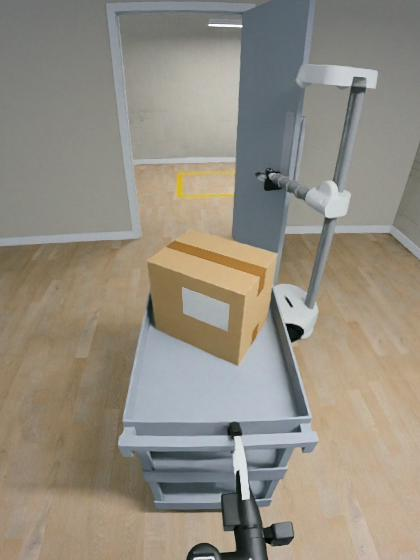

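Request:
move(r2={"base":{"rotate_rad":0.11}}, blocking=false, cameras=[])

Request:
wait(seconds=1.5, cameras=[])

Request:
move(r2={"base":{"strafe_m":-0.12}}, blocking=false, cameras=[])

Request:
wait(seconds=2, cameras=["r2_head_camera"])

Scene clock: 623.30 s.
move: r2 moving
r1: as last shown
r1.turned_by_imu: +0.000
r1.lidar_m: 0.38 1.78 2.93 3.03 0.66 0.79 3.35 1.98 1.73 1.70 1.57 0.32
r1.motor_effort: lift_m=+20(20) arm_m=-4(4) wheel_0=+16(16) wheel_1=+1(1) wheel_2=+8(8)
r1.servo_current: wrist_yaw_rad=46(59) wrist_pitch_rad=46(46) wrist_roll_rad=33(65) gripper_m=46(52)
r1.contact_limits: strafe_m 0.6
r1.wrist_depth_mm: 1255 - - - 225 - - / 1255 - - - 309 - - / 1182 - - - 246 103 - / 1205 - - - 251 - - / 1182 - - - 256 - - / 1205 - - 190 169 - - / 1229 - 178 183 162 - -
r2.base_odometry: x=-0.559 y=-1.285 heading=-2.029
r2.turned_by_wheels: +0.110
r2.turned_by_imu: +0.107
r2.base_tilt: forward=-0.7 right=+0.1
r2.lidar_m: 0.40 0.46 2.40 2.34 2.48 2.86 2.79 2.96 2.47 2.39 2.56 0.41
r2.base_status: rotate_rad moving
r2.joint_positions: lift_m=+0.688 arm_m=+0.000 wrist_yaw_rad=-0.003 wrist_pitch_rad=+0.005 wrist_roll_rad=+1.569 gripper_m=-0.019
r2.joint_status: not commanded
r2.measured_speeds: translate_m=+0.000 strafe_m=+0.000 rotate_rad=+0.001 lift_m=+0.000 arm_m=+0.000 wrist_yaw_rad=+0.038 wrist_pitch_rad=+0.000 wrist_roll_rad=+0.000
r2.motor_effort: lift_m=+21(21) arm_m=-4(4) wheel_0=-4(12) wheel_1=-1(9) wheel_2=-2(13)
r2.servo_current: wrist_yaw_rad=46(65) wrist_pitch_rad=46(46) wrist_roll_rad=52(59) gripper_m=78(78)
r2.hand_pose: x=+0.4591 y=-0.0882 z=+0.8644 quat_wxyz=(+0.708, +0.706, +0.001, -0.003) (m; r2's base frame)
r2.wrist_depth_mm: - - - 146 201 1281 1138 / - - 580 151 208 - - / - 512 469 156 213 - - / - 496 469 161 222 831 - / - - 549 168 229 - - / - - 186 172 181 - - / - - - - 245 1661 -
pictures: none
No camera images: "cameras" was empty.

Scene clock: 623.63 s.
earlier move: r2 done
r1.base_odometry: x=-1.392 y=-0.010 heading=+0.603
r1.turned_by_wheels: +0.000
r1.turned_by_imu: +0.000
r1.base_tilt: forward=-1.6 right=+1.3
r1.lidar_m: 0.40 1.77 2.91 3.02 0.66 0.81 3.35 1.96 1.70 1.73 1.54 0.34
r1.base_status: not commanded
r1.joint_positions: lift_m=+0.700 arm_m=+0.250 wrist_yaw_rad=+0.001 wrist_pitch_rad=+0.002 wrist_roll_rad=-0.001 gripper_m=-0.020
r1.joint_status: not commanded
r1.measured_speeds: all 0
r1.motor_effort: lift_m=+20(20) arm_m=-4(4) wheel_0=+16(16) wheel_1=+1(1) wheel_2=+8(8)
r1.servo_current: wrist_yaw_rad=46(59) wrist_pitch_rad=46(46) wrist_roll_rad=52(65) gripper_m=39(52)
r1.contact_limits: strafe_m 0.6
r1.hand_pose: x=+0.7095 y=-0.0871 z=+0.8775 quat_wxyz=(+1.000, +0.000, +0.001, +0.001) (m; r1's base frame)
r1.wrist_depth_mm: 1281 - - - 225 - - / 1255 - - - 310 - - / 1205 - - - 246 103 - / 1205 - - - 250 - - / 1229 - - - 255 - - / 1229 - - 191 169 - - / 1205 - 178 183 161 - -
r2.base_odometry: x=-0.559 y=-1.285 heading=-2.029
r2.turned_by_wheels: +0.000
r2.turned_by_imu: +0.000
r2.base_tilt: forward=-0.7 right=+0.1
r2.lidar_m: 0.38 0.45 2.43 2.35 2.48 2.86 2.81 3.00 2.47 2.39 2.56 0.40
r2.base_status: done
r2.joint_positions: lift_m=+0.688 arm_m=+0.000 wrist_yaw_rad=-0.002 wrist_pitch_rad=+0.005 wrist_roll_rad=+1.569 gripper_m=-0.019
r2.joint_status: not commanded
r2.measured_speeds: all 0
r2.motor_effort: lift_m=+21(22) arm_m=-4(4) wheel_0=-1(12) wheel_1=-2(9) wheel_2=-2(13)
r2.servo_current: wrist_yaw_rad=39(65) wrist_pitch_rad=39(46) wrist_roll_rad=33(59) gripper_m=78(78)
r2.hand_pose: x=+0.4592 y=-0.0879 z=+0.8644 quat_wxyz=(+0.708, +0.706, +0.001, -0.002) (m; r2's base frame)
r2.wrist_depth_mm: - - - 145 202 1229 - / - - 574 150 208 - - / - 508 469 155 214 - - / - 496 473 162 222 820 - / - - 549 167 230 - - / - - 186 172 180 - - / - - - - 246 1708 -
wait: 0.33 of 1.5 s (r2 has come to rest)
pictures: none
No camera images: "cameras" was empty.

Scene clock: 624.13 s.
move: r2 moving
r1: as last shown
r1.base_tilt: forward=-1.5 right=+1.3
r1.lidar_m: 0.39 1.80 2.96 3.00 0.65 0.79 3.33 1.94 1.71 1.70 1.55 0.34
r1.motor_effort: lift_m=+20(20) arm_m=-4(4) wheel_0=+15(16) wheel_1=+1(1) wheel_2=+8(8)
r1.servo_current: wrist_yaw_rad=52(65) wrist_pitch_rad=33(46) wrist_roll_rad=46(52) gripper_m=39(52)
r1.contact_limits: strafe_m 0.6
r1.wrist_depth_mm: 1255 - - - 225 - - / 1255 - - - 306 - - / 1229 - - - 245 103 - / 1205 - - - 250 - - / 1182 - - - 254 - - / 1229 - - 192 170 - - / 1182 - 177 183 161 - -
r2.base_odometry: x=-0.591 y=-1.269 heading=-2.029
r2.turned_by_wheels: +0.000
r2.turned_by_imu: +0.001
r2.base_tilt: forward=-0.7 right=+0.0
r2.lidar_m: 0.41 0.46 2.44 2.38 2.51 2.88 2.82 3.00 2.43 2.37 2.52 0.42
r2.base_status: strafe_m moving
r2.joint_positions: lift_m=+0.688 arm_m=+0.000 wrist_yaw_rad=+0.004 wrist_pitch_rad=+0.005 wrist_roll_rad=+1.569 gripper_m=-0.019
r2.joint_status: not commanded
r2.measured_speeds: translate_m=-0.001 strafe_m=-0.140 rotate_rad=+0.004 lift_m=+0.000 arm_m=+0.000 wrist_yaw_rad=+0.000 wrist_pitch_rad=+0.000 wrist_roll_rad=+0.000
r2.motor_effort: lift_m=+22(22) arm_m=-4(4) wheel_0=+14(16) wheel_1=-10(12) wheel_2=+0(2)
r2.servo_current: wrist_yaw_rad=46(52) wrist_pitch_rad=39(52) wrist_roll_rad=52(59) gripper_m=78(78)
r2.hand_pose: x=+0.4596 y=-0.0864 z=+0.8644 quat_wxyz=(+0.708, +0.706, +0.003, -0.001) (m; r2's base frame)
r2.wrist_depth_mm: - - - 147 204 1229 1160 / - - 597 152 209 - - / - - 480 156 216 809 - / - 492 469 162 223 831 - / - - 539 167 230 - - / - - 188 172 179 - - / - - - - 243 1708 -
pictures: none
No camera images: "cameras" was empty.

Scene clock: 625.23 s.
earlier move: r2 done
r1.base_odometry: x=-1.392 y=-0.010 heading=+0.603
r1.turned_by_wheels: +0.000
r1.turned_by_imu: +0.000
r1.base_tilt: forward=-1.6 right=+1.2
r1.lidar_m: 0.42 1.78 2.93 3.03 0.64 0.76 3.34 1.97 1.72 1.72 1.55 0.35
r1.base_status: not commanded
r1.joint_positions: lift_m=+0.700 arm_m=+0.250 wrist_yaw_rad=+0.001 wrist_pitch_rad=+0.002 wrist_roll_rad=-0.001 gripper_m=-0.020
r1.joint_status: not commanded
r1.measured_speeds: all 0
r1.motor_effort: lift_m=+20(20) arm_m=-4(4) wheel_0=+16(16) wheel_1=+1(1) wheel_2=+8(8)
r1.servo_current: wrist_yaw_rad=46(65) wrist_pitch_rad=46(46) wrist_roll_rad=46(59) gripper_m=46(52)
r1.contact_limits: strafe_m 0.6
r1.hand_pose: x=+0.7095 y=-0.0871 z=+0.8775 quat_wxyz=(+1.000, +0.000, +0.001, +0.001) (m; r1's base frame)
r1.wrist_depth_mm: 1281 - - - 225 - - / 1229 - - - 309 - - / 1182 - - - 245 103 - / 1182 - - - 250 - - / 1229 - - - 256 - - / 1229 - - 191 169 - - / 1205 - 178 183 161 - -
r2.base_odometry: x=-0.666 y=-1.232 heading=-2.029
r2.turned_by_wheels: +0.000
r2.turned_by_imu: +0.000
r2.base_tilt: forward=-0.7 right=+0.1
r2.lidar_m: 0.38 0.41 2.53 2.44 2.58 2.84 2.81 2.99 2.36 2.27 2.44 0.43
r2.base_status: done
r2.joint_positions: lift_m=+0.688 arm_m=+0.000 wrist_yaw_rad=+0.003 wrist_pitch_rad=+0.005 wrist_roll_rad=+1.569 gripper_m=-0.019
r2.joint_status: not commanded
r2.measured_speeds: all 0
r2.motor_effort: lift_m=+22(22) arm_m=-4(4) wheel_0=+2(16) wheel_1=-1(12) wheel_2=+0(2)
r2.servo_current: wrist_yaw_rad=52(65) wrist_pitch_rad=39(52) wrist_roll_rad=52(59) gripper_m=78(85)
r2.hand_pose: x=+0.4596 y=-0.0866 z=+0.8644 quat_wxyz=(+0.708, +0.706, +0.003, -0.001) (m; r2's base frame)
r2.wrist_depth_mm: - - - 167 228 247 1042 / - - - 168 229 1255 554 / - - 597 170 229 809 - / - - 459 231 232 831 - / - - 492 172 233 842 - / - - 186 172 178 - - / - - 609 - 236 - -
wait: 1.10 of 2 s (r2 has come to rest)
pictures: r2_head_camera
Images, in order (width x height): r2_head_camera 420x560.

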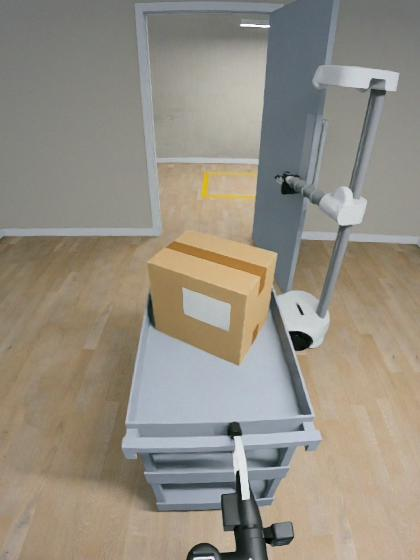

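Request:
move(r2={"base":{"translate_m":0.8},"contact_limits":{"translate_m":0.5}}, blocking=false, cameras=[])

Request:
wait(seconds=4, cameras=["r2_head_camera","r1_head_left_camera"])

Scene clock: 633.37 s.
move: r2 moving
r1: as last shown
r1.turned_by_imu: -0.001
r1.lidar_m: 0.41 1.80 2.95 3.03 0.62 0.73 3.34 1.96 1.71 1.70 1.55 0.33
r1.servo_current: wrist_yaw_rad=59(59) wrist_pitch_rad=46(46) wrist_roll_rad=46(59) gripper_m=46(46)
r1.contact_limits: strafe_m 0.6
r1.wrist_depth_mm: 1281 - - - 225 - - / 1281 - - - 309 - - / 1182 - - - 246 103 - / 1205 - - - 250 - - / 1205 - - - 255 - - / 1205 - - 191 170 - - / 1205 - 177 183 161 - -
r2.base_odometry: x=-0.680 y=-1.260 heading=-2.029
r2.turned_by_wheels: +0.000
r2.turned_by_imu: +0.001
r2.base_tilt: forward=-0.7 right=+0.1
r2.lidar_m: 0.37 0.42 2.53 2.47 2.61 2.91 2.84 3.02 2.34 2.29 2.44 0.44
r2.base_status: translate_m moving
r2.joint_positions: lift_m=+0.688 arm_m=+0.000 wrist_yaw_rad=-0.001 wrist_pitch_rad=+0.005 wrist_roll_rad=+1.569 gripper_m=-0.019
r2.joint_status: not commanded
r2.measured_speeds: translate_m=+0.123 strafe_m=+0.001 rotate_rad=+0.000 lift_m=+0.000 arm_m=+0.000 wrist_yaw_rad=-0.004 wrist_pitch_rad=+0.000 wrist_roll_rad=+0.000
r2.motor_effort: lift_m=+21(22) arm_m=+2(4) wheel_0=+8(10) wheel_1=+9(9) wheel_2=-17(17)
r2.servo_current: wrist_yaw_rad=52(59) wrist_pitch_rad=52(52) wrist_roll_rad=59(59) gripper_m=72(85)
r2.contact_limits: translate_m 0.5
r2.hand_pose: x=+0.4592 y=-0.0876 z=+0.8644 quat_wxyz=(+0.708, +0.706, +0.002, -0.002) (m; r2's base frame)
r2.wrist_depth_mm: - - - 170 229 248 247 / - - - 171 230 1281 1078 / - - 615 171 231 820 - / - - 469 232 233 831 - / - - 484 172 233 831 - / - - 186 172 180 - - / - - 597 - 234 - -
pictures: none
No camera images: "cameras" was empty.

Scene clock: 637.03 s.
earlier move: r2 done
r1.base_odometry: x=-1.392 y=-0.010 heading=+0.603
r1.turned_by_wheels: +0.000
r1.turned_by_imu: +0.000
r1.base_tilt: forward=-1.6 right=+1.2
r1.lidar_m: 0.39 0.50 0.40 0.38 0.45 0.91 3.35 1.95 1.72 1.70 1.55 0.35
r1.base_status: not commanded
r1.joint_positions: lift_m=+0.700 arm_m=+0.250 wrist_yaw_rad=+0.001 wrist_pitch_rad=+0.002 wrist_roll_rad=-0.001 gripper_m=-0.020
r1.joint_status: not commanded
r1.measured_speeds: all 0
r1.motor_effort: lift_m=+20(20) arm_m=-4(5) wheel_0=+16(16) wheel_1=+1(1) wheel_2=+8(8)
r1.servo_current: wrist_yaw_rad=59(65) wrist_pitch_rad=39(52) wrist_roll_rad=26(65) gripper_m=52(52)
r1.contact_limits: strafe_m 0.6
r1.hand_pose: x=+0.7095 y=-0.0871 z=+0.8775 quat_wxyz=(+1.000, +0.000, +0.001, +0.001) (m; r1's base frame)
r1.wrist_depth_mm: 1205 - - - 224 - - / 1255 - - - 307 - - / 1205 - - - 245 103 - / 1182 - - - 250 - - / 1205 - - - 255 - - / 1229 - - 190 169 - - / 1182 - 178 183 161 - -
r2.base_odometry: x=-1.020 y=-1.950 heading=-2.029
r2.turned_by_wheels: +0.000
r2.turned_by_imu: -0.001
r2.base_tilt: forward=-0.7 right=+0.1
r2.lidar_m: 0.37 0.40 2.46 2.42 2.57 3.70 3.67 3.12 2.38 2.33 0.86 0.43
r2.base_status: done
r2.joint_positions: lift_m=+0.688 arm_m=+0.000 wrist_yaw_rad=-0.003 wrist_pitch_rad=+0.005 wrist_roll_rad=+1.569 gripper_m=-0.019
r2.joint_status: not commanded
r2.measured_speeds: all 0
r2.motor_effort: lift_m=+21(22) arm_m=+4(4) wheel_0=+1(10) wheel_1=+3(9) wheel_2=-2(19)
r2.servo_current: wrist_yaw_rad=33(65) wrist_pitch_rad=39(52) wrist_roll_rad=52(59) gripper_m=72(85)
r2.contact_limits: translate_m 0.5
r2.hand_pose: x=+0.4590 y=-0.0883 z=+0.8644 quat_wxyz=(+0.708, +0.706, +0.001, -0.003) (m; r2's base frame)
r2.wrist_depth_mm: - - - 180 242 250 259 / - - - 179 240 1537 1118 / - - - 177 238 820 - / - - 504 235 236 842 - / - 1921 473 174 235 842 - / - - 186 173 180 - - / - - 569 - 231 - -
wait: 3.67 of 4 s (r2 has come to rest)
pictures: r1_head_left_camera, r2_head_camera
Images, in order (width x height): r1_head_left_camera 420x672, r2_head_camera 420x560.

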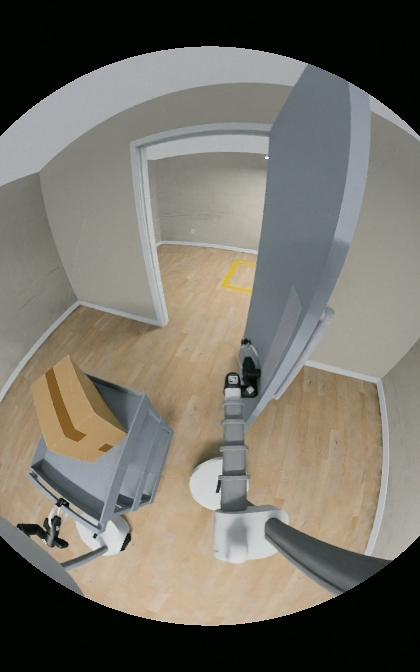

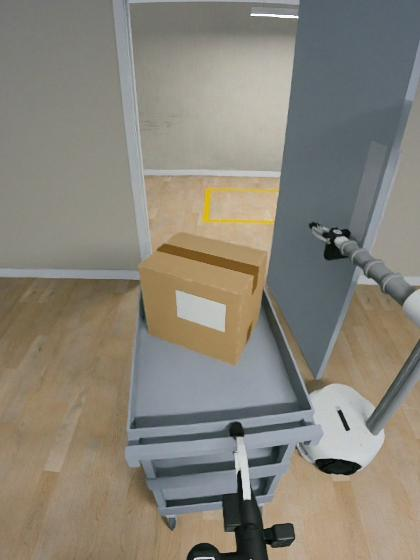

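Request:
move(r2={"base":{"translate_m":0.9},"contact_limits":{"translate_m":0.5}}, blocking=false, cameras=[])

Request:
wait(seconds=5, cameras=["r2_head_camera","r1_head_left_camera"])

Scene clock: 642.37 s.
move: r2 moving
r1: as last shown
r1.lidar_m: 0.40 0.49 0.38 0.37 0.44 0.93 3.36 1.97 1.73 1.71 1.56 0.35
r1.motor_effort: lift_m=+20(20) arm_m=-4(4) wheel_0=+16(16) wheel_1=+1(1) wheel_2=+8(8)
r1.servo_current: wrist_yaw_rad=46(52) wrist_pitch_rad=46(46) wrist_roll_rad=39(59) gripper_m=46(46)
r1.contact_limits: strafe_m 0.6
r1.wrist_depth_mm: 1255 - - - 225 - - / 1229 - - - 309 - - / 1205 - - - 245 103 - / 1205 - - - 251 - - / 1229 - - - 255 - - / 1205 - - 191 169 - - / 1205 - 178 183 161 - -
r2.base_odometry: x=-1.034 y=-1.977 heading=-2.029
r2.turned_by_wheels: +0.000
r2.turned_by_imu: +0.001
r2.base_tilt: forward=-0.7 right=+0.1
r2.lidar_m: 0.37 0.41 2.46 2.40 2.58 3.69 3.69 3.11 2.40 2.33 0.80 0.43
r2.base_status: translate_m moving
r2.joint_positions: lift_m=+0.688 arm_m=+0.000 wrist_yaw_rad=-0.003 wrist_pitch_rad=+0.005 wrist_roll_rad=+1.569 gripper_m=-0.019
r2.joint_status: not commanded
r2.measured_speeds: translate_m=+0.120 strafe_m=-0.002 rotate_rad=-0.003 lift_m=+0.000 arm_m=+0.000 wrist_yaw_rad=+0.000 wrist_pitch_rad=+0.000 wrist_roll_rad=+0.000
r2.motor_effort: lift_m=+21(22) arm_m=+4(4) wheel_0=+9(10) wheel_1=+8(9) wheel_2=-17(17)
r2.servo_current: wrist_yaw_rad=46(59) wrist_pitch_rad=46(46) wrist_roll_rad=46(52) gripper_m=72(85)
r2.contact_limits: translate_m 0.5
r2.hand_pose: x=+0.4590 y=-0.0883 z=+0.8644 quat_wxyz=(+0.708, +0.706, +0.001, -0.003) (m; r2's base frame)
r2.wrist_depth_mm: - - - 181 243 251 259 / - - - 179 241 1464 1118 / - - - 178 239 809 - / - - 504 235 236 831 - / - 1983 473 175 234 831 - / - 517 186 172 179 - - / - - 564 - 231 - -
pictures: none
No camera images: "cameras" was empty.

Scene clock: 646.37 s.
earlier move: r2 done
r1.base_odometry: x=-1.392 y=-0.010 heading=+0.603
r1.turned_by_wheels: +0.000
r1.turned_by_imu: +0.000
r1.base_tilt: forward=-1.6 right=+1.2
r1.lidar_m: 0.40 0.59 0.47 0.47 3.59 4.39 3.35 1.97 1.72 1.71 1.56 0.34
r1.base_status: not commanded
r1.joint_positions: lift_m=+0.700 arm_m=+0.250 wrist_yaw_rad=+0.001 wrist_pitch_rad=+0.002 wrist_roll_rad=-0.001 gripper_m=-0.020
r1.joint_status: not commanded
r1.measured_speeds: all 0
r1.motor_effort: lift_m=+20(20) arm_m=-4(4) wheel_0=+15(17) wheel_1=+1(1) wheel_2=+8(8)
r1.servo_current: wrist_yaw_rad=52(72) wrist_pitch_rad=46(52) wrist_roll_rad=52(65) gripper_m=46(52)
r1.contact_limits: strafe_m 0.6
r1.hand_pose: x=+0.7095 y=-0.0871 z=+0.8775 quat_wxyz=(+1.000, +0.000, +0.001, +0.001) (m; r1's base frame)
r1.wrist_depth_mm: 1229 - - - 225 - - / 1205 - - - 309 - - / 574 - - - 246 103 - / 574 - - - 250 - - / 580 - - - 254 - - / 569 - - 191 169 - - / 1229 1808 177 183 161 - -
r2.base_odometry: x=-1.418 y=-2.757 heading=-2.028
r2.turned_by_wheels: +0.000
r2.turned_by_imu: +0.000
r2.base_tilt: forward=-0.7 right=+0.1
r2.lidar_m: 0.36 0.38 2.02 2.35 2.50 3.59 - 3.21 0.51 0.46 0.59 0.45
r2.base_status: done
r2.joint_positions: lift_m=+0.688 arm_m=+0.000 wrist_yaw_rad=-0.003 wrist_pitch_rad=+0.005 wrist_roll_rad=+1.569 gripper_m=-0.019
r2.joint_status: not commanded
r2.measured_speeds: all 0
r2.motor_effort: lift_m=+21(22) arm_m=+4(4) wheel_0=+2(10) wheel_1=+4(9) wheel_2=-2(18)
r2.servo_current: wrist_yaw_rad=33(65) wrist_pitch_rad=46(59) wrist_roll_rad=46(65) gripper_m=78(85)
r2.contact_limits: translate_m 0.5
r2.hand_pose: x=+0.4590 y=-0.0883 z=+0.8644 quat_wxyz=(+0.708, +0.706, +0.001, -0.003) (m; r2's base frame)
r2.wrist_depth_mm: - - - 203 270 276 277 / - - - 198 260 1537 1138 / - - - 190 251 1708 - / - - 627 184 244 831 - / - - 466 180 237 831 - / - - 187 172 179 - - / - 141 512 - 224 - -
wait: 4.00 of 5 s (r2 has come to rest)
pictures: r1_head_left_camera, r2_head_camera
Images, in order (width x height): r1_head_left_camera 420x672, r2_head_camera 420x560.

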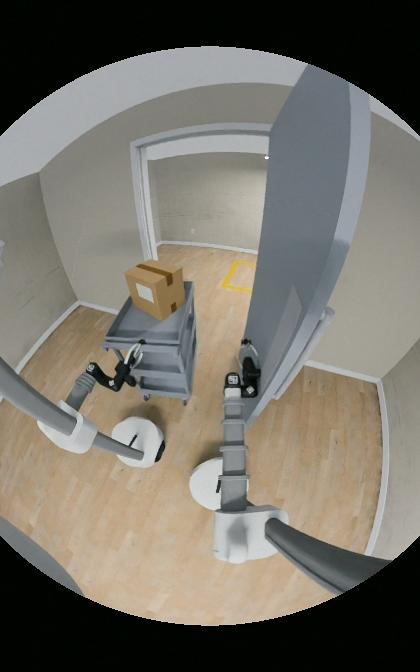

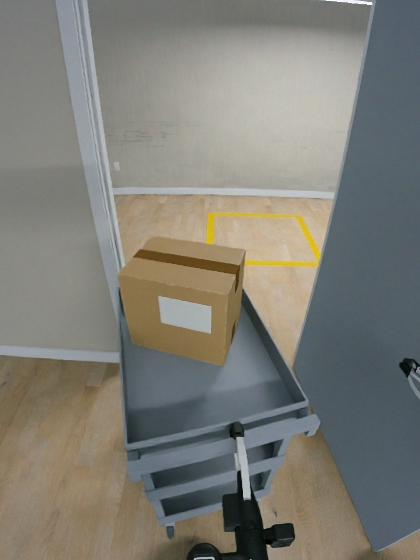

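Request:
move(r2={"base":{"strafe_m":0.17}}, blocking=false, cameras=[])

Request:
wait(seconds=3, cameras=["r2_head_camera"])

Scene clock: 659.53 s.
move: r2 moving
r1: as last shown
r1.turned_by_imu: -0.001
r1.lidar_m: 0.42 0.66 0.51 0.54 3.58 4.42 3.33 1.98 1.70 1.72 1.52 0.34
r1.motor_effort: lift_m=+20(20) arm_m=-4(4) wheel_0=+15(16) wheel_1=+1(1) wheel_2=+8(8)
r1.servo_current: wrist_yaw_rad=46(59) wrist_pitch_rad=46(46) wrist_roll_rad=46(59) gripper_m=46(46)
r1.contact_limits: strafe_m 0.6
r1.wrist_depth_mm: 1229 - - - 224 - - / 1229 - - - 307 - - / 585 - - - 245 103 - / 585 - - - 252 - - / 580 - - - 256 - - / 585 - - 191 170 - - / 1229 1808 178 183 161 - -
r2.base_odometry: x=-1.386 y=-2.773 heading=-2.029
r2.turned_by_wheels: +0.000
r2.turned_by_imu: +0.001
r2.base_tilt: forward=-0.7 right=+0.1
r2.lidar_m: 0.35 0.37 2.01 2.32 2.47 3.57 - 3.29 0.55 0.50 0.60 0.44
r2.base_status: strafe_m moving
r2.joint_positions: lift_m=+0.688 arm_m=+0.000 wrist_yaw_rad=-0.007 wrist_pitch_rad=+0.005 wrist_roll_rad=+1.569 gripper_m=-0.019
r2.joint_status: not commanded
r2.measured_speeds: translate_m=+0.001 strafe_m=+0.141 rotate_rad=-0.005 lift_m=+0.000 arm_m=+0.000 wrist_yaw_rad=-0.002 wrist_pitch_rad=+0.000 wrist_roll_rad=+0.000
r2.motor_effort: lift_m=+21(22) arm_m=+4(4) wheel_0=-14(18) wheel_1=+11(11) wheel_2=+0(3)
r2.servo_current: wrist_yaw_rad=46(59) wrist_pitch_rad=46(52) wrist_roll_rad=59(59) gripper_m=85(85)
r2.hand_pose: x=+0.4587 y=-0.0893 z=+0.8644 quat_wxyz=(+0.708, +0.706, -0.001, -0.004) (m; r2's base frame)
r2.wrist_depth_mm: - - - 202 266 273 274 / - - - 196 258 1576 1160 / - - - 188 250 1618 - / - - 609 183 243 831 - / - 488 462 178 236 831 - / - - 187 172 181 - - / - 141 512 - 223 - -
pictures: none
No camera images: "cameras" was empty.

Scene clock: 660.87 s.
earlier move: r2 done
r1.base_odometry: x=-1.392 y=-0.010 heading=+0.603
r1.turned_by_wheels: +0.000
r1.turned_by_imu: +0.000
r1.base_tilt: forward=-1.6 right=+1.2
r1.lidar_m: 0.40 0.76 0.63 0.67 3.61 4.39 3.34 1.97 1.72 1.71 1.54 0.34
r1.base_status: not commanded
r1.joint_positions: lift_m=+0.700 arm_m=+0.250 wrist_yaw_rad=+0.001 wrist_pitch_rad=+0.002 wrist_roll_rad=-0.001 gripper_m=-0.020
r1.joint_status: not commanded
r1.measured_speeds: all 0
r1.motor_effort: lift_m=+20(20) arm_m=-4(4) wheel_0=+16(16) wheel_1=+1(1) wheel_2=+8(8)
r1.servo_current: wrist_yaw_rad=59(59) wrist_pitch_rad=46(46) wrist_roll_rad=52(72) gripper_m=39(46)
r1.contact_limits: strafe_m 0.6
r1.hand_pose: x=+0.7095 y=-0.0871 z=+0.8775 quat_wxyz=(+1.000, +0.000, +0.001, +0.001) (m; r1's base frame)
r1.wrist_depth_mm: 1255 - - - 224 - - / 1255 - - - 309 - - / 1182 - - - 246 103 - / 591 - - - 250 - - / - - - - 255 - - / 1160 - - 191 170 - - / 1205 759 178 183 161 - -
r2.base_odometry: x=-1.266 y=-2.832 heading=-2.029
r2.turned_by_wheels: +0.000
r2.turned_by_imu: +0.000
r2.base_tilt: forward=-0.7 right=+0.1
r2.lidar_m: 0.38 0.42 2.05 2.16 2.30 3.33 - 3.45 0.71 0.64 0.77 0.42
r2.base_status: done
r2.joint_positions: lift_m=+0.688 arm_m=+0.000 wrist_yaw_rad=-0.002 wrist_pitch_rad=+0.005 wrist_roll_rad=+1.569 gripper_m=-0.019
r2.joint_status: not commanded
r2.measured_speeds: all 0
r2.motor_effort: lift_m=+21(22) arm_m=+4(4) wheel_0=-4(18) wheel_1=+0(11) wheel_2=+0(3)
r2.servo_current: wrist_yaw_rad=46(65) wrist_pitch_rad=46(59) wrist_roll_rad=46(59) gripper_m=78(85)
r2.hand_pose: x=+0.4591 y=-0.0880 z=+0.8644 quat_wxyz=(+0.708, +0.706, +0.001, -0.003) (m; r2's base frame)
r2.wrist_depth_mm: - - - 167 226 1537 1138 / - - - 168 228 1537 - / - - 574 169 229 809 - / - - 466 229 231 820 - / - - 500 171 232 842 - / - - 185 173 180 - - / - 123 - - 236 - -
wait: 1.33 of 3 s (r2 has come to rest)
pictures: r2_head_camera
Images, in order (width x height): r2_head_camera 420x560.

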